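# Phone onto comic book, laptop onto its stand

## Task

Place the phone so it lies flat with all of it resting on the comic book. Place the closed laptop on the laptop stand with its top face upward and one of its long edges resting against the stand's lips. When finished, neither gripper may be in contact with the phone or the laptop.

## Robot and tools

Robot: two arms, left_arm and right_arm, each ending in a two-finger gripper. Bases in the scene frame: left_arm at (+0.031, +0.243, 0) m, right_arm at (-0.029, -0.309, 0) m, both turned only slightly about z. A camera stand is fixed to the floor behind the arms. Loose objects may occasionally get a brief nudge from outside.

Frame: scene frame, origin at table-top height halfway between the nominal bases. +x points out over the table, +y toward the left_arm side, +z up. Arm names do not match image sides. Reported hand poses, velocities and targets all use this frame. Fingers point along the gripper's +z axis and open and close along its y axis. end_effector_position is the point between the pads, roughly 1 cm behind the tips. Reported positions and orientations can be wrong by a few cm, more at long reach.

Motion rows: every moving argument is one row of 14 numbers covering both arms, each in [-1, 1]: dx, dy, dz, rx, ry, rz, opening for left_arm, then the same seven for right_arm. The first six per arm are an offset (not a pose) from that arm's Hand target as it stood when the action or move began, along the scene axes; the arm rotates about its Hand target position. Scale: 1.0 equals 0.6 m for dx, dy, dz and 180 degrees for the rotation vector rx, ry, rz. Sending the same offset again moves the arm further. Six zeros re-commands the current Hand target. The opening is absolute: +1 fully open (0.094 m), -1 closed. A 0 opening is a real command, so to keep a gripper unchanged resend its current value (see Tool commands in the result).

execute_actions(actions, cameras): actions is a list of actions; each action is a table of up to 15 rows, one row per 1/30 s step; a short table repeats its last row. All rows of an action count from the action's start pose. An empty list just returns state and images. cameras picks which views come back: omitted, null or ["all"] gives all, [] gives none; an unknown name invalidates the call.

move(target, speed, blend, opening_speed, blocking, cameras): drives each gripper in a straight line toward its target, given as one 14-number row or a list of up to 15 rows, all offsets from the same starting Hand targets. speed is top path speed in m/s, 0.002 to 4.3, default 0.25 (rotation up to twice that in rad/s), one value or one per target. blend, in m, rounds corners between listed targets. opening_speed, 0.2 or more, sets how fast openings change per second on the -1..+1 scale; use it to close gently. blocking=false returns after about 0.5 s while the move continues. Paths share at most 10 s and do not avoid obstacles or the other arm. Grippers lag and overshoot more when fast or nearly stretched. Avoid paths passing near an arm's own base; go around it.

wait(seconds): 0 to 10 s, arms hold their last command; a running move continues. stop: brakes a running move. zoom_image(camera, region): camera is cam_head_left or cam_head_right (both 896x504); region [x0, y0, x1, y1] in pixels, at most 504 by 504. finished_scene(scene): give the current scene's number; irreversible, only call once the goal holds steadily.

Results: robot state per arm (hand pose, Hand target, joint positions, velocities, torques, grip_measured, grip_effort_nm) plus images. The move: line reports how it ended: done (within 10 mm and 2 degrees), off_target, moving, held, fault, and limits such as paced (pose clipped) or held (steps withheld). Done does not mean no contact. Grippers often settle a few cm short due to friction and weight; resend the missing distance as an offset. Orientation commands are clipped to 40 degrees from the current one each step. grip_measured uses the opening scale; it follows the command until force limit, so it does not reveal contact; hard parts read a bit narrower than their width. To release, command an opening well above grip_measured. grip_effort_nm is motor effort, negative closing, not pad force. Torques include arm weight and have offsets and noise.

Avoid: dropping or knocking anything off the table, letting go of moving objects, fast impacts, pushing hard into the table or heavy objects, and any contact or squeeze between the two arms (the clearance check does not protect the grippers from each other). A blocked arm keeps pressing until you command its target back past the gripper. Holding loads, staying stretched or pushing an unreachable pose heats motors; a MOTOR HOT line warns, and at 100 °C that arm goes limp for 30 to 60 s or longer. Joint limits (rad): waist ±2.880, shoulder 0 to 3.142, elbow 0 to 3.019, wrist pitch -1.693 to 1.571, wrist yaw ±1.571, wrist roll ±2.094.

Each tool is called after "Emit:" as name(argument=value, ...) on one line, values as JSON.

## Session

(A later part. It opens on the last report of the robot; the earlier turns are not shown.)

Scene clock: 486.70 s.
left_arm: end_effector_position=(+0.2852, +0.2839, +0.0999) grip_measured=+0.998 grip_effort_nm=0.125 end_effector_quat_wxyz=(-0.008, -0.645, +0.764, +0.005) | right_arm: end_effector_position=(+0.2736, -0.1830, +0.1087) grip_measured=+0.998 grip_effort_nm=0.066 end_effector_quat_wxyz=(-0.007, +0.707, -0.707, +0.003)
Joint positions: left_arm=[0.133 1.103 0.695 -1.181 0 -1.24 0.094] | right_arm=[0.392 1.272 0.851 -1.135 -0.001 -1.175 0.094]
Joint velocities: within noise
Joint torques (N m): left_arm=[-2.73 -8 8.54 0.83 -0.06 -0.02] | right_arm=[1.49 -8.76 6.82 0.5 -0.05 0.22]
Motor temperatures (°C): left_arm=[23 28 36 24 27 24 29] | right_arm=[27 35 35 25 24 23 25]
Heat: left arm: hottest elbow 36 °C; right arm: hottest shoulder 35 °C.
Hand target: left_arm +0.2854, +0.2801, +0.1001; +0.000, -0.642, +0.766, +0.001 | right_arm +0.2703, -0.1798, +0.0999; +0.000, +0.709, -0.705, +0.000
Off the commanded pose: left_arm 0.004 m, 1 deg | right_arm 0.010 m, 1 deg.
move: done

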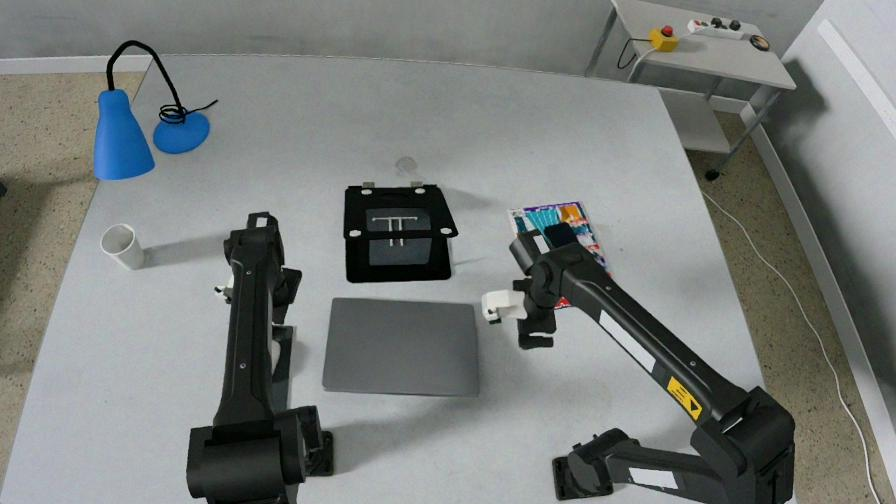

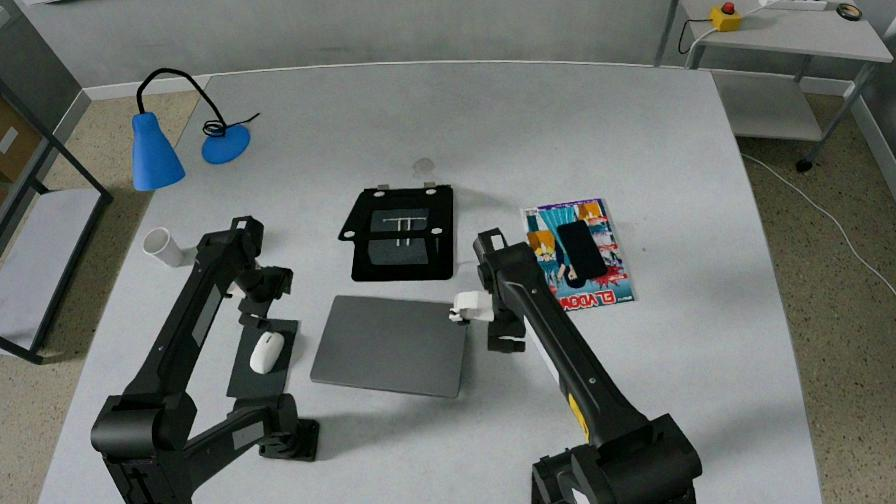

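Emit:
move(target=[[-0.025,-0.05,-0.08,-0.028,0,0,1,0,0.03,-0.08,0.028,0,0,1],[-0.025,-0.055,-0.155,-0.028,0,0,1,0,0.03,-0.157,0.028,0,0,1]], speed=0.12)

Emit:
zoom_image(camera="cam_head_left", region=[230, 220, 560, 450])

Emit:
zoom_image(camera="cam_head_right", region=[230, 220, 560, 450])

Scene clock: 492.50 s.
left_arm: end_effector_position=(+0.2720, +0.2513, +0.0118) grip_measured=+0.998 grip_effort_nm=0.125 end_effector_quat_wxyz=(-0.025, -0.644, +0.764, -0.034) | right_arm: end_effector_position=(+0.2756, -0.1647, +0.0140) grip_measured=+0.999 grip_effort_nm=0.066 end_effector_quat_wxyz=(-0.038, +0.707, -0.706, -0.027)
Joint positions: left_arm=[0.069 1.212 0.499 -0.86 0.084 -1.303 0.094] | right_arm=[0.399 1.437 0.711 -0.793 -0.08 -1.166 0.094]
Joint velocities: within noise
Joint torques (N m): left_arm=[-2.73 -6.07 7.12 0.73 0.08 -0.11] | right_arm=[1.49 -9.35 5.6 0.53 -0.15 0.22]
Motor temperatures (°C): left_arm=[23 28 35 24 27 24 29] | right_arm=[27 35 35 25 24 23 25]
Heat: left arm: hottest elbow 35 °C; right arm: hottest shoulder 35 °C.
Hand target: left_arm +0.2702, +0.2469, +0.0071; -0.028, -0.642, +0.766, -0.033 | right_arm +0.2702, -0.1618, +0.0056; -0.031, +0.709, -0.704, -0.032
Off the commanded pose: left_arm 0.007 m, 1 deg | right_arm 0.010 m, 1 deg.
move: done

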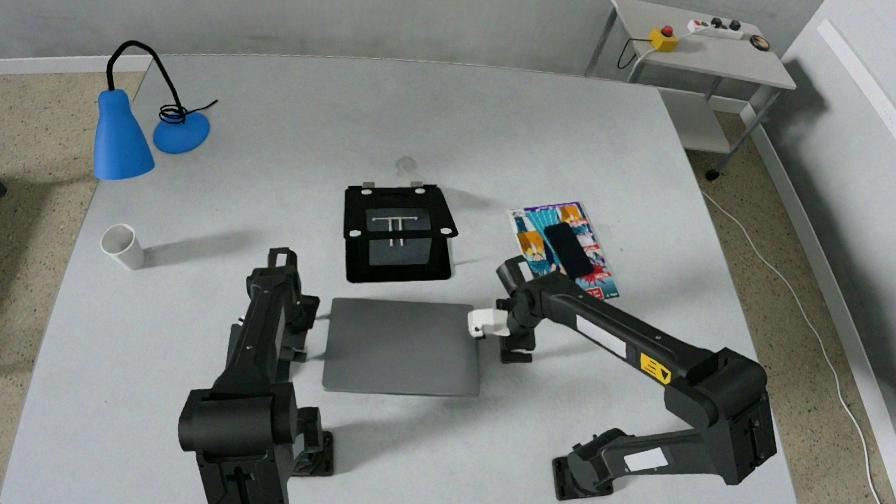

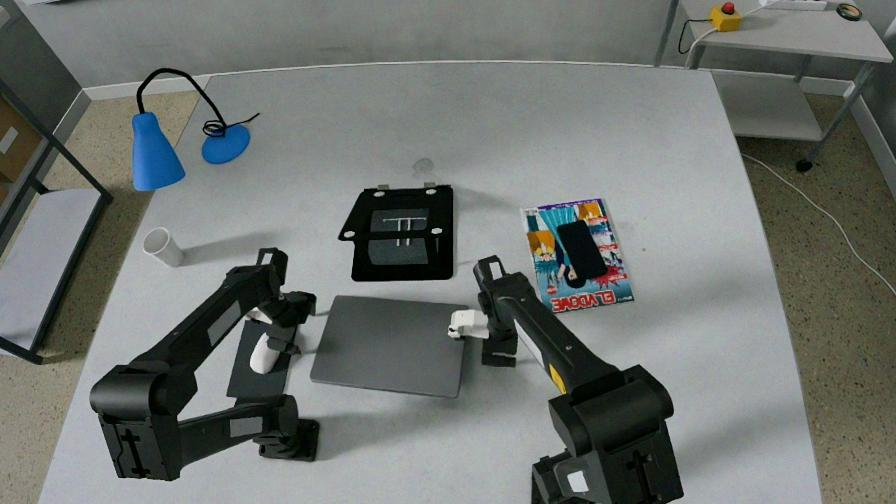

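Scaled by 1.527.

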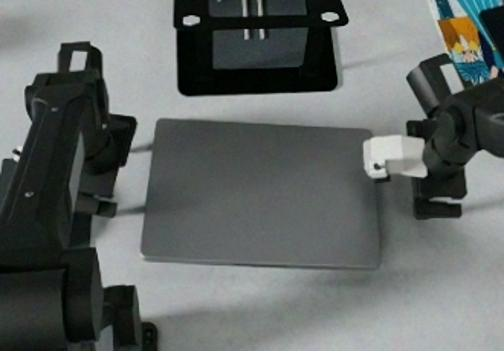

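Scaled by 1.527.

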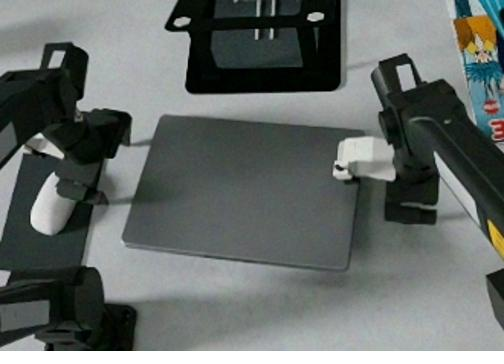

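Emit:
move(target=[[0,-0.055,0.0,0,0,0,1,0,0.065,0.0,0,0,0,1]], speed=0.06)

Emit:
zoom_image(camera="cam_head_left", region=[230, 220, 560, 450])

Emit:
zoom_image(camera="cam_head_right", region=[230, 220, 560, 450])

Scene clock: 498.53 s.
left_arm: end_effector_position=(+0.2737, +0.2179, +0.0117) grip_measured=+0.998 grip_effort_nm=0.125 end_effector_quat_wxyz=(-0.025, -0.644, +0.764, -0.035) | right_arm: end_effector_position=(+0.2634, -0.1357, +0.0107) grip_measured=+0.999 grip_effort_nm=0.056 end_effector_quat_wxyz=(-0.033, +0.702, -0.710, -0.027)
Joint positions: left_arm=[-0.068 1.213 0.499 -0.848 0.086 -1.44 0.094] | right_arm=[0.496 1.453 0.716 -0.786 -0.07 -1.056 0.094]
Joint velocities: within noise
Joint torques (N m): left_arm=[-2.14 -6.12 6.95 0.73 0.01 -0.06] | right_arm=[1.9 -7.94 8.38 0.46 -0.32 0.17]
Motor temperatures (°C): left_arm=[23 28 35 24 27 24 29] | right_arm=[27 34 35 25 24 23 25]
Heat: left arm: hottest elbow 35 °C; right arm: hottest elbow 35 °C.
Hand target: left_arm +0.2703, +0.2141, +0.0070; -0.028, -0.642, +0.766, -0.033 | right_arm +0.2703, -0.1229, +0.0057; -0.031, +0.709, -0.704, -0.031
Off the commanded pose: left_arm 0.007 m, 1 deg | right_arm 0.015 m, 1 deg.
move: off_target (right_arm)

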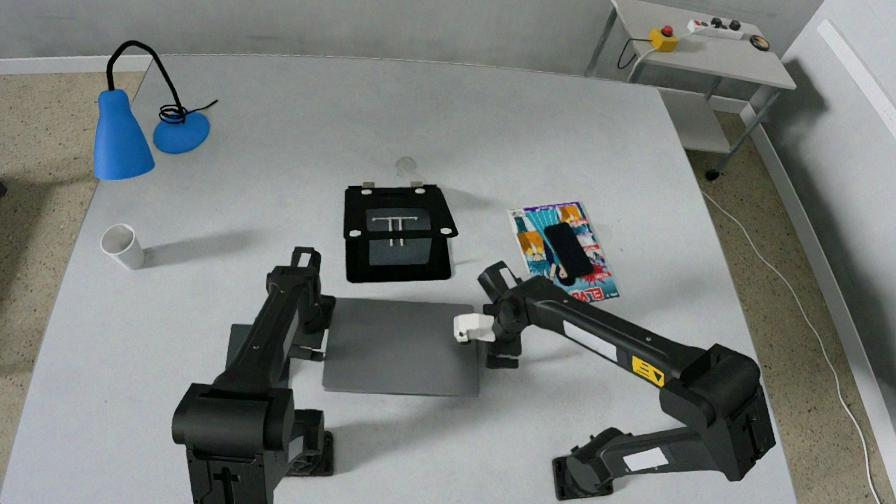

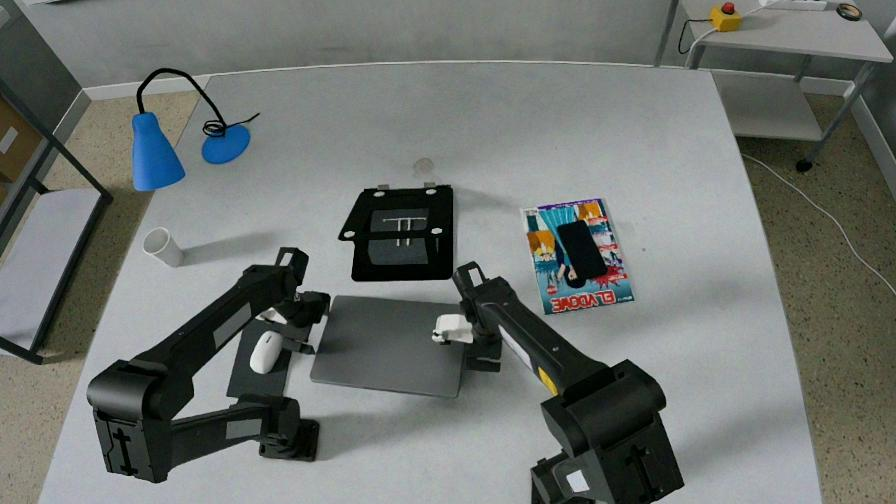

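Scaled by 1.527.

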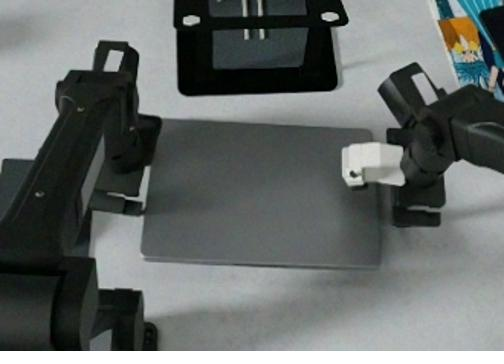

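Scaled by 1.527.

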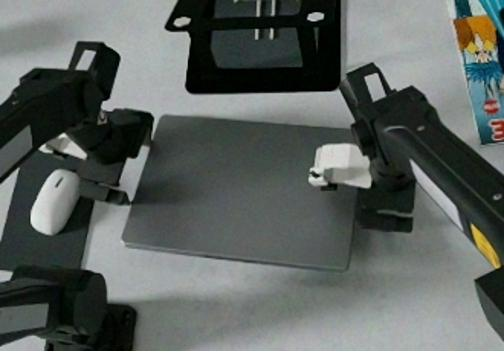

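Emit:
move(target=[[0,-0.08,0.0,0,0,0,1,0,0.08,0.0,0,0,0,1]], speed=0.06)

Scene clock: 501.77 s.
left_arm: end_effector_position=(+0.2759, +0.2073, +0.0117) grip_measured=+0.998 grip_effort_nm=0.120 end_effector_quat_wxyz=(+0.007, -0.647, +0.763, -0.011) | right_arm: end_effector_position=(+0.2619, -0.1175, +0.0109) grip_measured=+0.999 grip_effort_nm=0.051 end_effector_quat_wxyz=(-0.016, +0.709, -0.705, -0.014)
Joint positions: left_arm=[-0.167 1.21 0.499 -0.833 0.005 -1.545 0.094] | right_arm=[0.562 1.486 0.756 -0.815 -0.035 -1.009 0.094]
Joint velocities: within noise
Joint torques (N m): left_arm=[-9.05 -5.19 8.31 0.42 3.03 -0.78] | right_arm=[5.07 -6.83 10.13 0.94 -1.45 0.73]
Motor temperatures (°C): left_arm=[23 27 35 24 27 24 29] | right_arm=[27 34 36 25 24 23 25]
Heat: left arm: hottest elbow 35 °C; right arm: hottest elbow 36 °C.
Hand target: left_arm +0.2703, +0.1660, +0.0070; -0.028, -0.642, +0.766, -0.033 | right_arm +0.2702, -0.0748, +0.0056; -0.031, +0.709, -0.704, -0.032
Off the commanded pose: left_arm 0.042 m, 5 deg | right_arm 0.044 m, 3 deg.
move: off_target (left_arm, right_arm)

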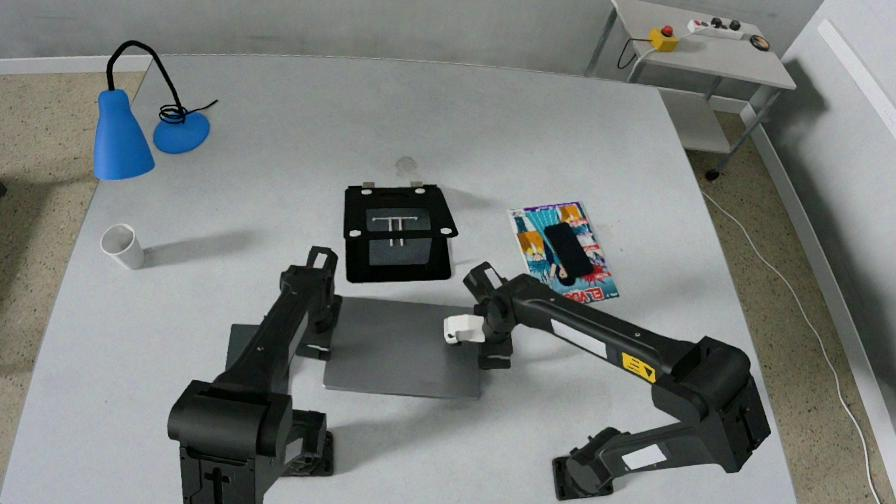

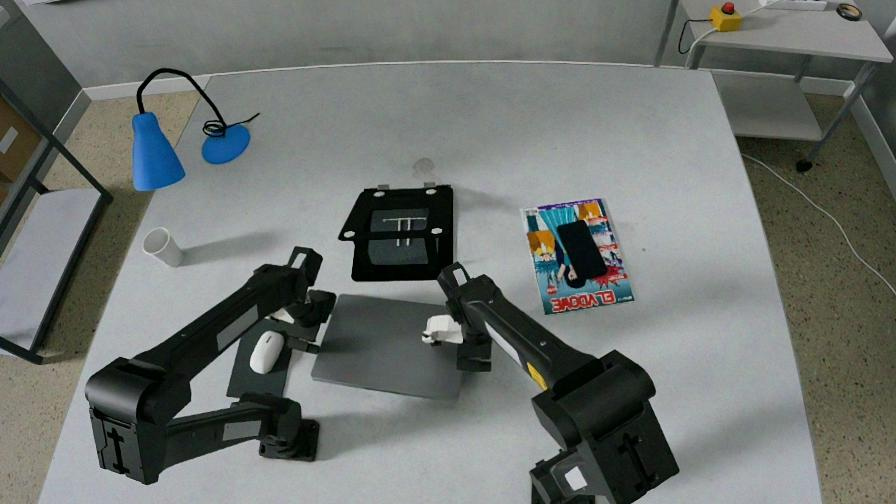

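Emit:
move(target=[[0,-0.03,0.0,0,0,0,1,0,0.03,0.0,0,0,0,1],[0,-0.03,0.08,0,0,0,1,0,0.03,0.08,0,0,0,1]], speed=0.06)

Emit:
zoom_image(camera="cam_head_left", region=[230, 220, 560, 450])

Emit:
zoom_image(camera="cam_head_right", region=[230, 220, 560, 450])

Scene clock: 508.50 s.
left_arm: end_effector_position=(+0.2503, +0.1899, +0.0319) grip_measured=+0.998 grip_effort_nm=0.110 end_effector_quat_wxyz=(-0.015, -0.656, +0.755, +0.018) | right_arm: end_effector_position=(+0.2363, -0.1252, +0.0205) grip_measured=+0.999 grip_effort_nm=0.042 end_effector_quat_wxyz=(+0.051, +0.699, -0.713, -0.019)
Joint positions: left_arm=[-0.259 1.148 0.521 -0.991 0.004 -1.661 0.094] | right_arm=[0.593 1.487 0.785 -0.977 -0.02 -0.953 0.094]
Joint velocities: within noise
Joint torques (N m): left_arm=[-6.83 -7.18 14.04 -0.02 3.07 -0.34] | right_arm=[5.3 -13.45 13.7 1.17 -2.06 0.51]
Motor temperatures (°C): left_arm=[23 27 35 24 33 24 29] | right_arm=[27 34 37 25 26 24 25]
Heat: left arm: hottest elbow 35 °C; right arm: hottest elbow 37 °C.
Hand target: left_arm +0.2702, +0.1481, +0.0550; -0.028, -0.642, +0.766, -0.033 | right_arm +0.2704, -0.0568, +0.0537; -0.031, +0.709, -0.704, -0.031
Off the commanded pose: left_arm 0.052 m, 6 deg | right_arm 0.083 m, 10 deg.
move: off_target (left_arm, right_arm)

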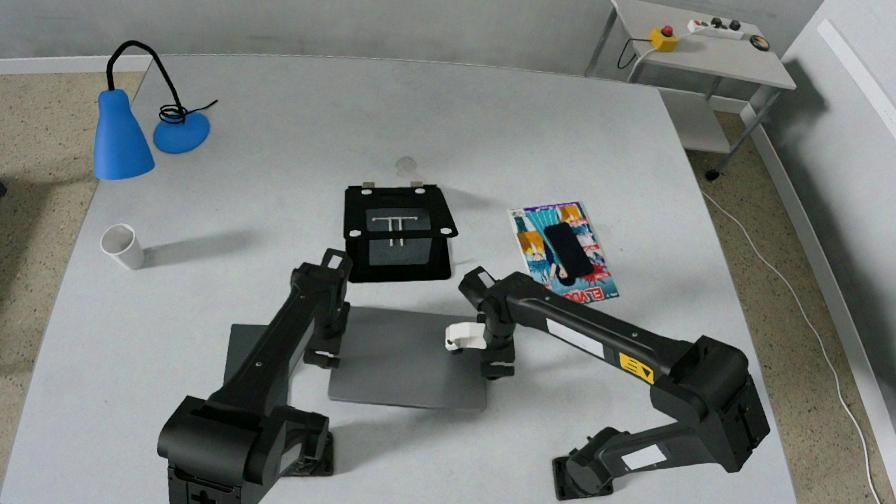

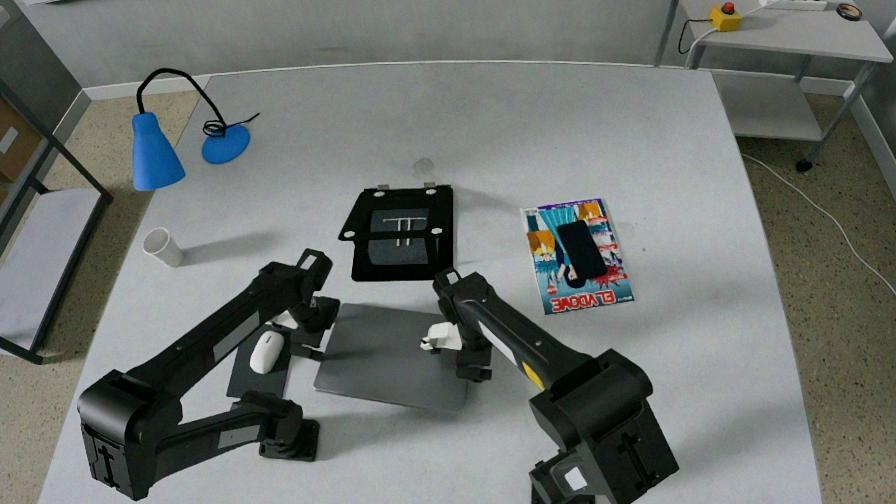

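Scaled by 1.527.

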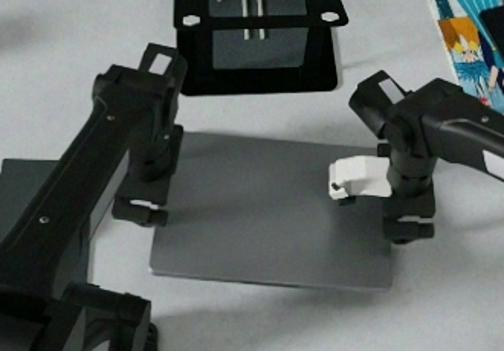

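Scaled by 1.527.

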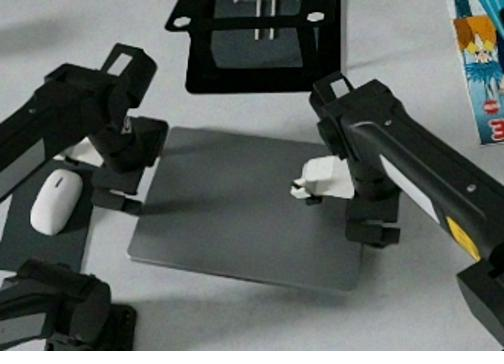

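Emit:
move(target=[[0,-0.08,-0.01,0,0,0,1,0,0.08,0.0,0,0,0,1],[0.05,-0.08,0.10,0,0,0,1,0.05,0.08,0.12,0,0,0,1]], speed=0.08)

Emit:
zoom_image(camera="cam_head_left", region=[230, 220, 560, 450])

Emit:
zoom_image(camera="cam_head_right", region=[230, 220, 560, 450])

Scene clock: 517.37 s.
left_arm: end_effector_position=(+0.2788, +0.1096, +0.0956) grip_measured=+0.999 grip_effort_nm=0.090 end_effector_quat_wxyz=(-0.038, -0.639, +0.768, -0.015) | right_arm: end_effector_position=(+0.2812, -0.0182, +0.1124) grip_measured=+0.999 grip_effort_nm=0.037 end_effector_quat_wxyz=(-0.017, +0.712, -0.701, -0.034)
Joint positions: left_arm=[-0.469 1.171 0.73 -1.136 0.082 -1.829 0.094] | right_arm=[0.721 1.513 1.102 -1.131 -0.069 -0.86 0.094]
Joint velocities: within noise
Joint torques (N m): left_arm=[-1.79 -6.71 15.34 -0.43 -0.2 -0.07] | right_arm=[-0.26 -13.33 11.7 -0.17 0 0.15]
Motor temperatures (°C): left_arm=[23 27 36 24 38 24 28] | right_arm=[27 34 39 25 29 23 25]
Heat: left arm: hottest wrist yaw 38 °C; right arm: hottest elbow 39 °C.
Hand target: left_arm +0.3003, +0.1000, +0.1151; -0.028, -0.642, +0.766, -0.033 | right_arm +0.3003, -0.0088, +0.1257; -0.031, +0.709, -0.704, -0.032
Off the commanded pose: left_arm 0.030 m, 2 deg | right_arm 0.025 m, 2 deg.
move: off_target (left_arm, right_arm)

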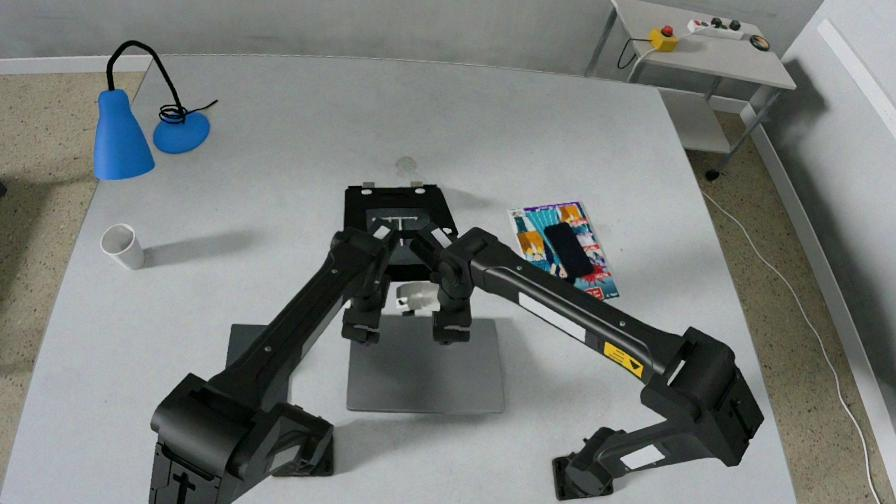

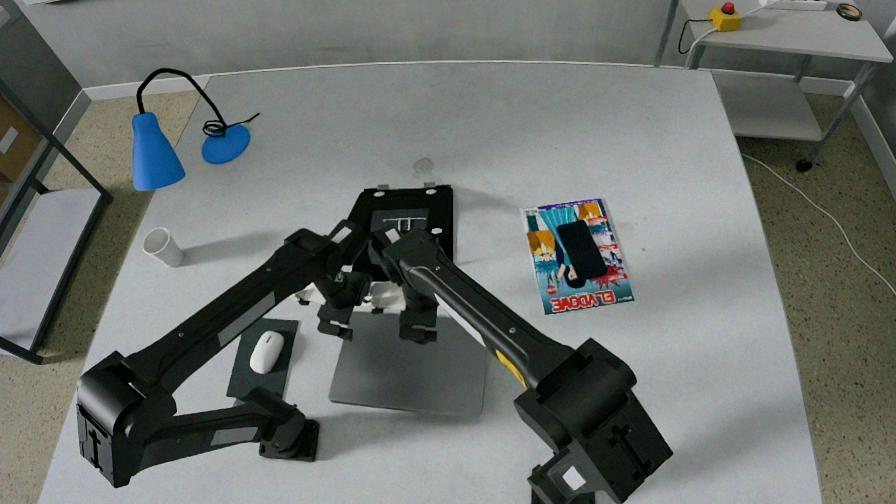

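Scaled by 1.527.

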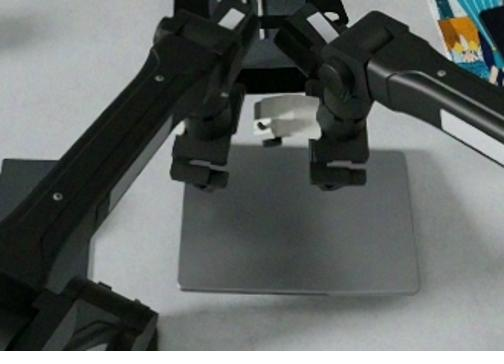

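Scaled by 1.527.

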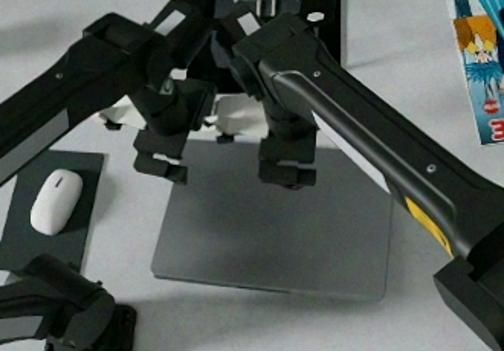

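Emit:
move(target=[[0,0.1,0.03,0,0,0,1,0,-0.12,0.03,0,0,0,1],[-0.05,0.3,0.10,0.028,0,-0.472,1,0,-0.3,0.10,-0.028,0,0,1]], speed=0.2)

Emit:
zoom_image(camera="cam_head_left", region=[200, 150, 530, 450])

Emit:
zoom_image(camera="cam_head_right", region=[200, 150, 530, 450])

Scene clock: 582.03 s.
left_arm: end_effector_position=(+0.2502, +0.2748, +0.1473) grip_measured=+0.999 grip_effort_nm=0.081 end_effector_quat_wxyz=(-0.052, +0.047, +0.997, +0.022) | right_arm: end_effector_position=(+0.3048, -0.1819, +0.1840) grip_measured=+0.999 grip_effort_nm=0.042 end_effector_quat_wxyz=(-0.002, +0.711, -0.703, -0.001)
Joint positions: left_arm=[0.072 1.002 0.758 -1.424 -0.059 0.192 0.094] | right_arm=[0.359 1.293 1.078 -1.353 -0.003 -1.217 0.094]
Joint velocities: within noise
Joint torques (N m): left_arm=[0.09 -6.59 16.24 -0.55 0.06 0.04] | right_arm=[-0.32 -12.63 7.41 -0.2 0.03 0.08]
Motor temperatures (°C): left_arm=[23 26 41 24 29 24 28] | right_arm=[27 34 43 25 25 23 25]
Heat: left arm: hottest elbow 41 °C; right arm: hottest elbow 43 °C.
Hand target: left_arm +0.2702, +0.2800, +0.1750; -0.018, +0.043, +0.999, +0.025 | right_arm +0.3004, -0.1888, +0.1858; +0.000, +0.709, -0.705, +0.000
Off the commanded pose: left_arm 0.035 m, 4 deg | right_arm 0.008 m, 0 deg.
move: off_target (left_arm)

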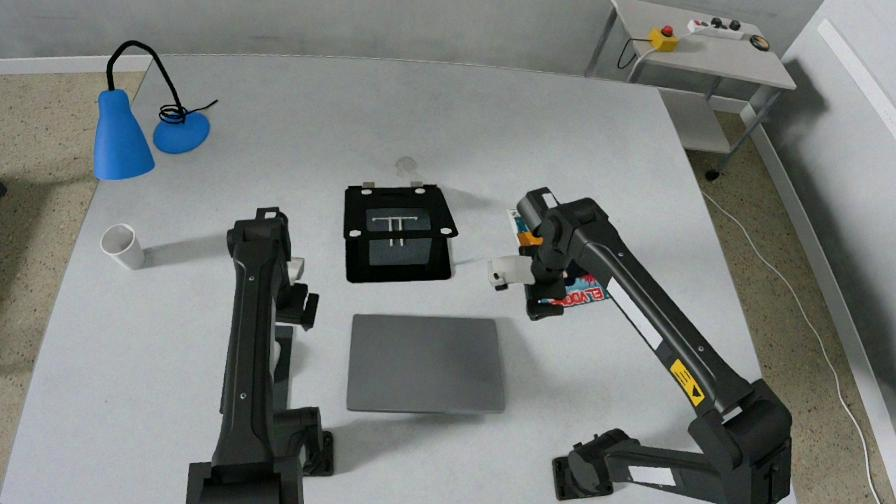

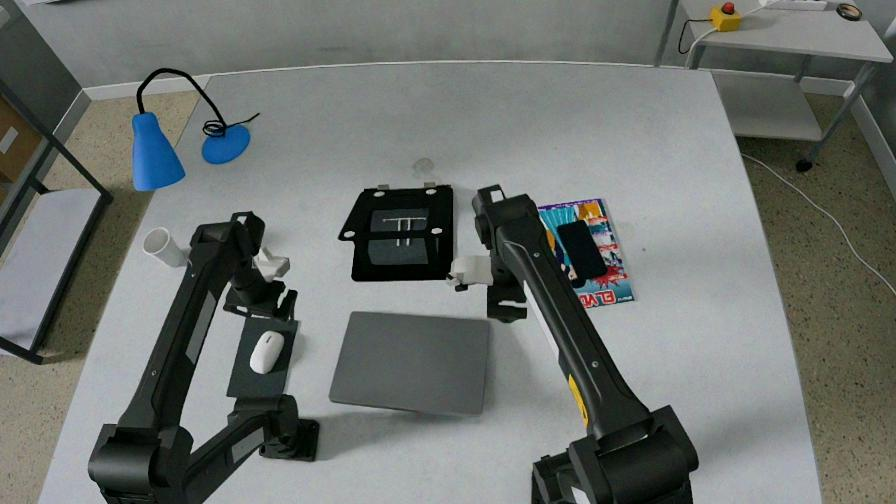

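Scaled by 1.527.

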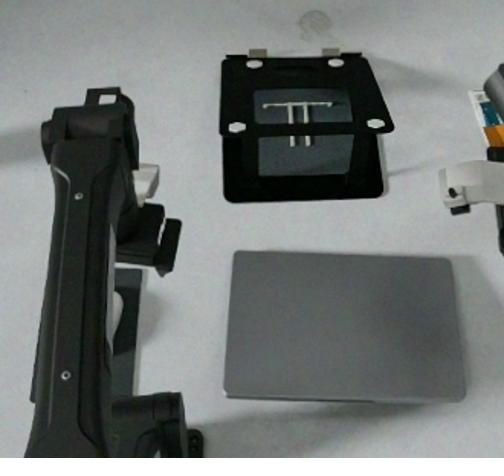

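Scaled by 1.527.

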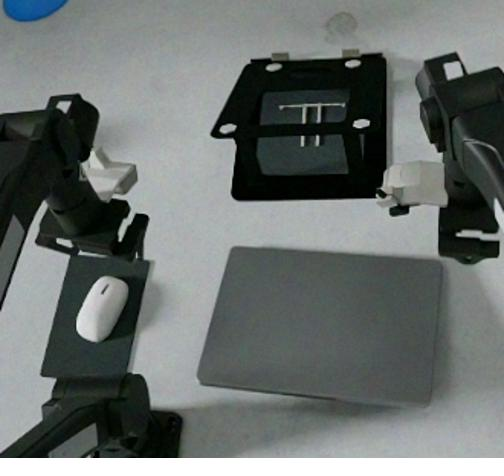

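Emit:
move(target=[-0.076,0.108,-0.09,-0.0166,-0.0089,-0.0537,1,0,0,0,0,0,0,1], speed=0.2)

Emit:
zoom_image(camera="cam_head_left", region=[190, 280, 350, 430])

Emit:
zoom_image(camera="cam_head_right", region=[190, 280, 350, 430])

Scene clock: 593.53 s.
left_arm: end_effector_position=(+0.2254, +0.3419, +0.1237) grip_measured=+0.999 grip_effort_nm=0.085 end_effector_quat_wxyz=(-0.003, +0.130, +0.991, +0.001) | right_arm: end_effector_position=(+0.3048, -0.1819, +0.1840) grip_measured=+0.999 grip_effort_nm=0.032 end_effector_quat_wxyz=(-0.002, +0.711, -0.703, -0.001)
Joint positions: left_arm=[0.441 0.936 0.66 -1.299 -0.005 0.73 0.094] | right_arm=[0.359 1.293 1.078 -1.353 -0.003 -1.217 0.094]
Joint velocities: within noise
Joint torques (N m): left_arm=[0.67 -4.25 9.54 0.79 0.15 0.11] | right_arm=[-0.32 -12.51 7.36 -0.23 0.04 0.09]
Motor temperatures (°C): left_arm=[23 26 42 24 28 24 28] | right_arm=[27 34 41 25 25 23 25]
Heat: left arm: hottest elbow 42 °C; right arm: hottest elbow 41 °C.
Hand target: left_arm +0.2247, +0.3448, +0.1210; +0.000, +0.127, +0.992, +0.001 | right_arm +0.3004, -0.1888, +0.1858; +0.000, +0.709, -0.705, +0.000
Off the commanded pose: left_arm 0.004 m, 0 deg | right_arm 0.008 m, 0 deg.
move: done

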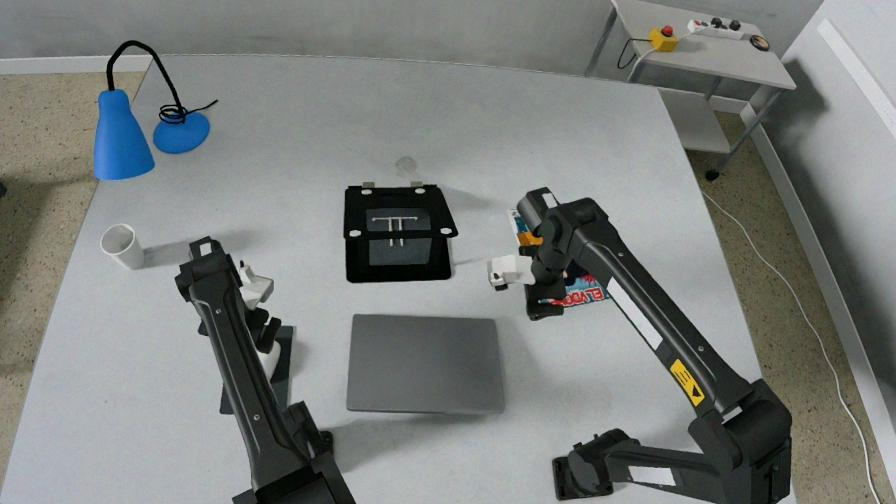

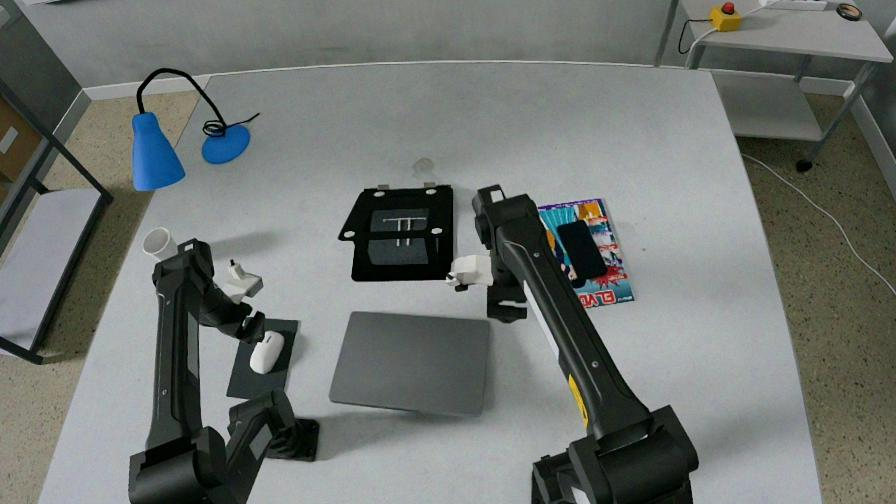

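Scaled by 3.150.

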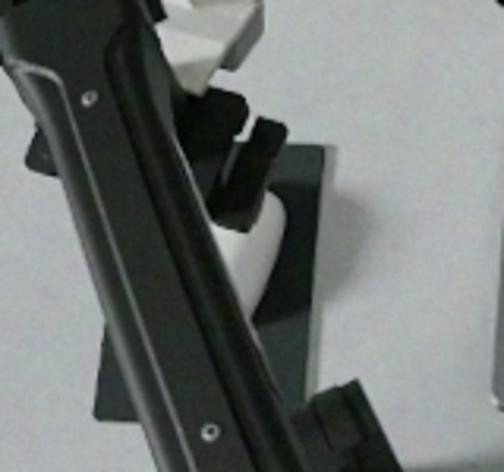

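Scaled by 3.150.

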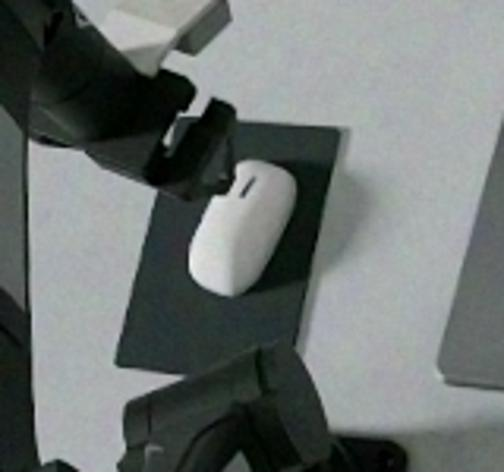

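Emit:
move(target=[0,0,-0.168,0,0,0,1,0,0,0,0,0,0,1], speed=0.1)

Scene clock: 611.93 s.
left_arm: end_effector_position=(+0.2277, +0.3431, +0.0251) grip_measured=+0.999 grip_effort_nm=0.090 end_effector_quat_wxyz=(+0.002, +0.130, +0.991, +0.004) | right_arm: end_effector_position=(+0.3048, -0.1819, +0.1840) grip_measured=+0.999 grip_effort_nm=0.037 end_effector_quat_wxyz=(-0.002, +0.711, -0.703, -0.001)
Joint positions: left_arm=[0.441 1.102 0.469 -0.93 -0.005 0.731 0.094] | right_arm=[0.359 1.293 1.078 -1.353 -0.003 -1.217 0.094]
Joint velocities: within noise
Joint torques (N m): left_arm=[-0.85 -4.89 7.58 0.54 0.09 0.1] | right_arm=[-0.32 -12.51 7.38 -0.24 0.04 0.09]
Motor temperatures (°C): left_arm=[23 26 39 24 28 24 28] | right_arm=[27 34 39 25 24 23 25]
Heat: left arm: hottest elbow 39 °C; right arm: hottest elbow 39 °C.
Hand target: left_arm +0.2247, +0.3448, +0.0202; +0.000, +0.127, +0.992, +0.001 | right_arm +0.3004, -0.1888, +0.1858; +0.000, +0.709, -0.705, +0.000
Off the commanded pose: left_arm 0.006 m, 1 deg | right_arm 0.008 m, 0 deg.
move: done

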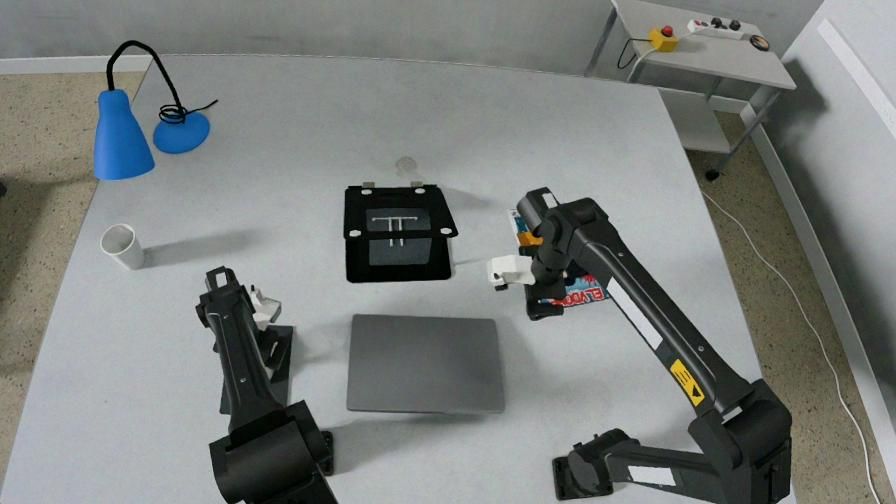

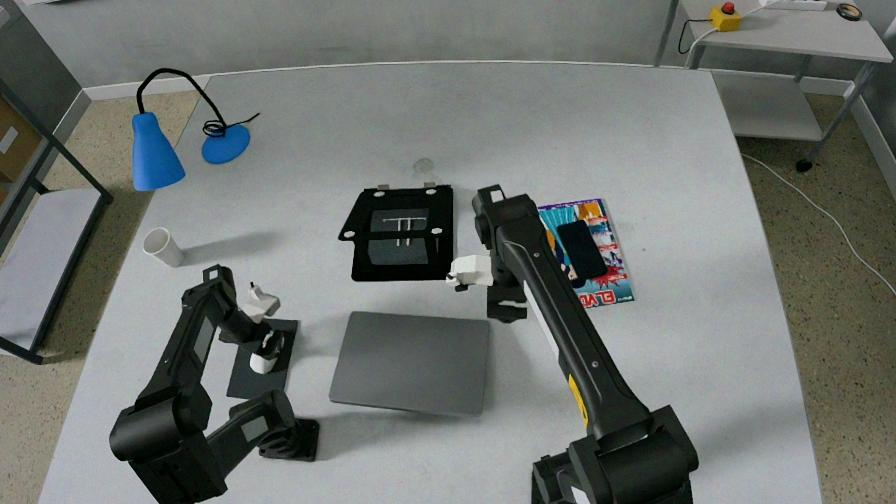

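Emit:
move(target=[0,0,-0.003,0,0,0,0.1,0,0,0,0,0,0,1], speed=0.1, opening_speed=0.6, cameras=["cam_head_right"])

Emit:
move(target=[0,0,0.12,0,0,0,0.1,0,0,0,0,0,0,1], speed=0.1)

Scene clock: 617.13 s.
left_arm: end_effector_position=(+0.2289, +0.3434, +0.0241) grip_measured=+0.135 grip_effort_nm=-0.813 end_effector_quat_wxyz=(+0.003, +0.130, +0.991, +0.004) | right_arm: end_effector_position=(+0.3048, -0.1819, +0.1840) grip_measured=+0.999 grip_effort_nm=0.037 end_effector_quat_wxyz=(-0.002, +0.711, -0.703, -0.001)
Joint positions: left_arm=[0.441 1.107 0.469 -0.923 -0.004 0.731 0.053] | right_arm=[0.359 1.293 1.078 -1.353 -0.003 -1.217 0.094]
Joint velocities: left_arm=[-0.005 -0.015 0.007 -0.017 -0.037 0.007 -0.004] | right_arm=[within noise]
Joint torques (N m): left_arm=[-1.03 -4.89 7.51 0.77 0.07 0.08] | right_arm=[-0.38 -12.45 7.36 -0.23 0.03 0.09]
Motor temperatures (°C): left_arm=[23 26 38 24 28 24 28] | right_arm=[27 34 38 25 24 23 25]
Heat: left arm: hottest elbow 38 °C; right arm: hottest elbow 38 °C.
Hand target: left_arm +0.2247, +0.3447, +0.0184; +0.000, +0.127, +0.992, +0.001 | right_arm +0.3004, -0.1888, +0.1858; +0.000, +0.709, -0.705, +0.000
Off the commanded pose: left_arm 0.007 m, 1 deg | right_arm 0.008 m, 0 deg.
move: done
Images, in order (width x height): cam_head_right 896x504.

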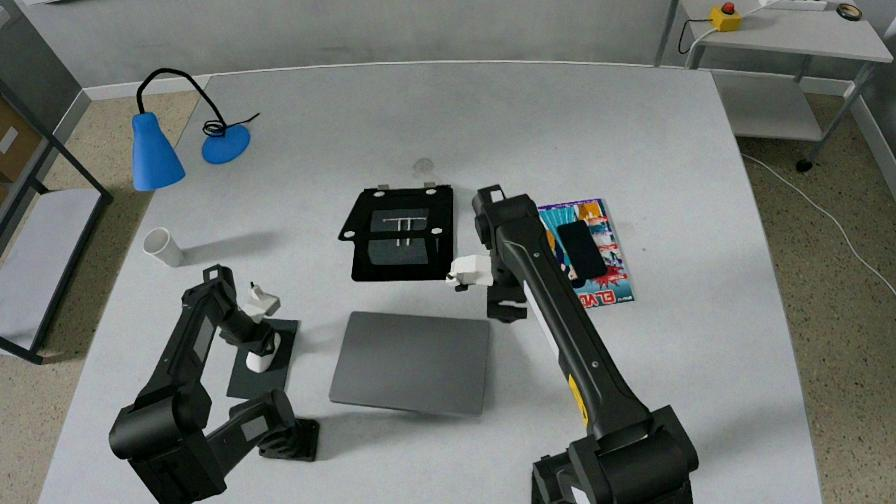

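Scene clock: 618.60 s.
left_arm: end_effector_position=(+0.2048, +0.3315, +0.0667) grip_measured=+0.099 grip_effort_nm=0.076 end_effector_quat_wxyz=(-0.027, +0.130, +0.991, -0.016) | right_arm: end_effector_position=(+0.3048, -0.1819, +0.1840) grip_measured=+0.999 grip_effort_nm=0.042 end_effector_quat_wxyz=(-0.002, +0.711, -0.703, -0.001)
Joint positions: left_arm=[0.441 0.983 0.524 -1.174 -0.004 0.731 0.052] | right_arm=[0.359 1.293 1.078 -1.353 -0.003 -1.217 0.094]
Joint velocities: within noise
Joint torques (N m): left_arm=[-0.09 -5.77 15.1 -0.2 0.05 0.09] | right_arm=[-0.38 -12.69 7.41 -0.24 0.03 0.08]
Motor temperatures (°C): left_arm=[23 26 38 24 28 24 28] | right_arm=[27 34 38 25 24 23 25]
Heat: left arm: hottest elbow 38 °C; right arm: hottest elbow 38 °C.
Hand target: left_arm +0.2248, +0.3449, +0.0906; +0.000, +0.127, +0.992, +0.001 | right_arm +0.3004, -0.1888, +0.1858; +0.000, +0.709, -0.705, +0.000
Off the commanded pose: left_arm 0.034 m, 4 deg | right_arm 0.008 m, 0 deg.
move: off_target (left_arm)

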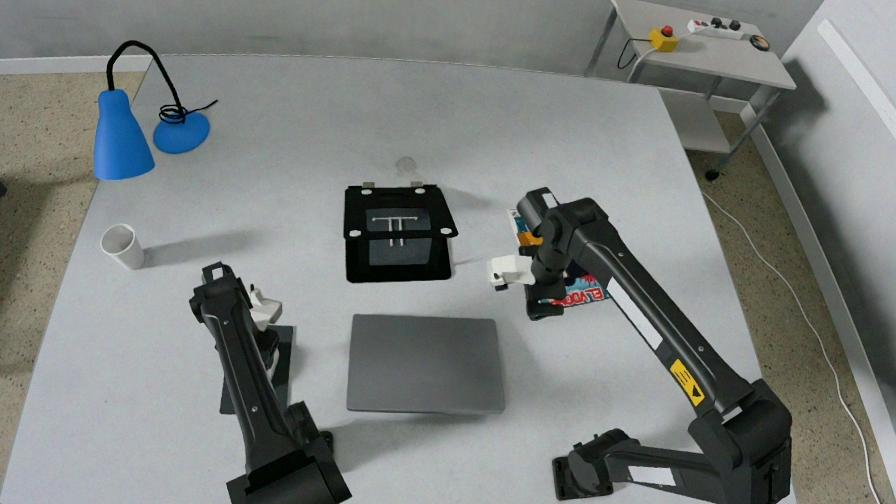

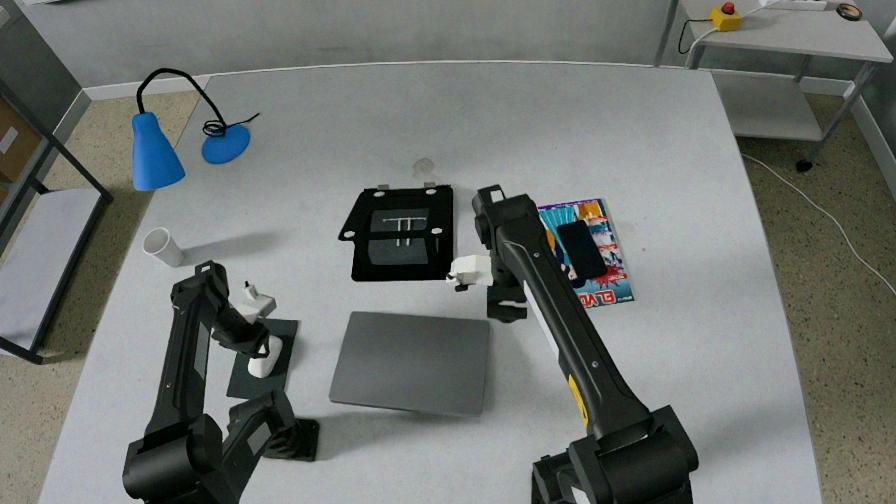

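Emit:
move(target=[0.05,0,0.06,0,0,0,0.0,0,0,0,0,0,0,1], speed=0.1)

Scene clock: 622.80 s.
left_arm: end_effector_position=(+0.2328, +0.3388, +0.1052) grip_measured=+0.002 grip_effort_nm=-0.085 end_effector_quat_wxyz=(-0.019, +0.124, +0.992, -0.011) | right_arm: end_effector_position=(+0.3048, -0.1819, +0.1840) grip_measured=+0.999 grip_effort_nm=0.037 end_effector_quat_wxyz=(-0.002, +0.711, -0.703, -0.001)
Joint positions: left_arm=[0.415 1.007 0.648 -1.255 -0.003 0.693 0.047] | right_arm=[0.359 1.293 1.078 -1.353 -0.003 -1.217 0.094]
Joint velocities: within noise
Joint torques (N m): left_arm=[-3.08 -4.42 15.76 -0.32 0.09 -0.14] | right_arm=[-0.32 -12.57 7.38 -0.21 0.03 0.09]
Motor temperatures (°C): left_arm=[23 26 38 24 28 24 28] | right_arm=[27 34 38 25 24 23 25]
Heat: left arm: hottest elbow 38 °C; right arm: hottest elbow 38 °C.
Hand target: left_arm +0.2547, +0.3448, +0.1265; +0.000, +0.127, +0.992, +0.001 | right_arm +0.3004, -0.1888, +0.1858; +0.000, +0.709, -0.705, +0.000
Off the commanded pose: left_arm 0.031 m, 3 deg | right_arm 0.008 m, 0 deg.
move: off_target (left_arm)

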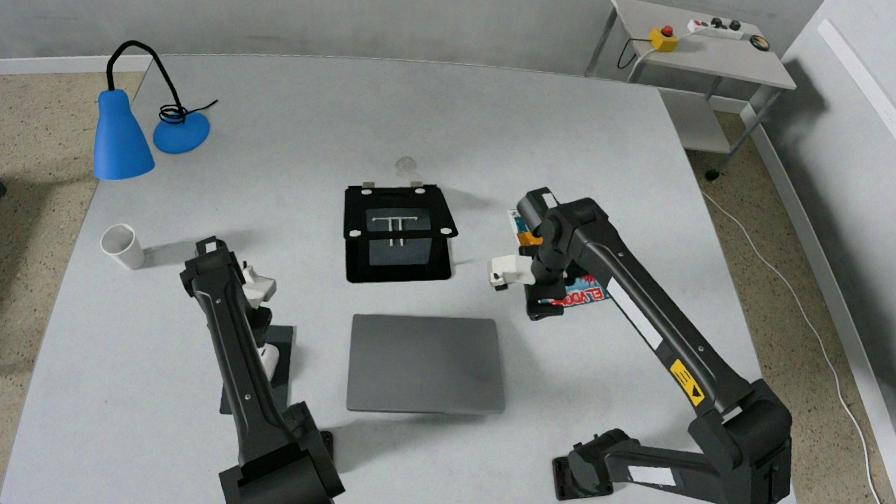

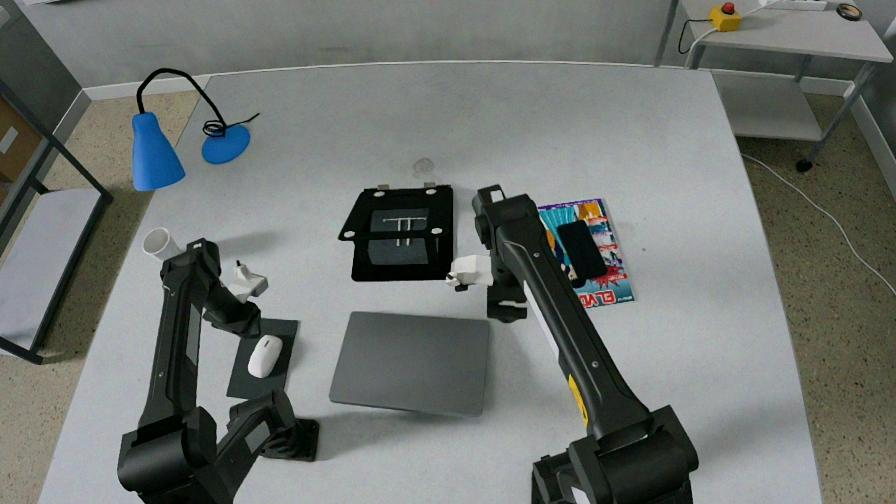

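Emit:
zoom_image(camera="cam_head_right", region=[200, 300, 320, 420])

Scaled by 4.200.

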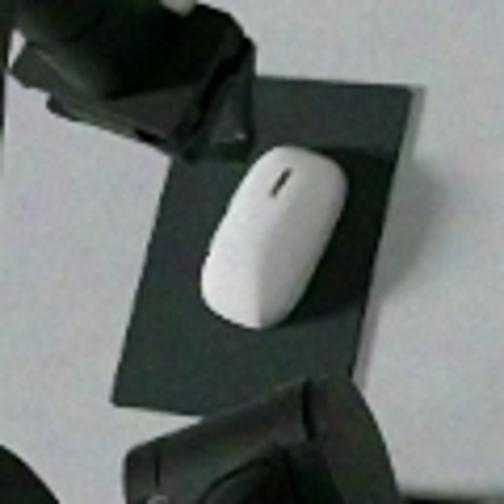

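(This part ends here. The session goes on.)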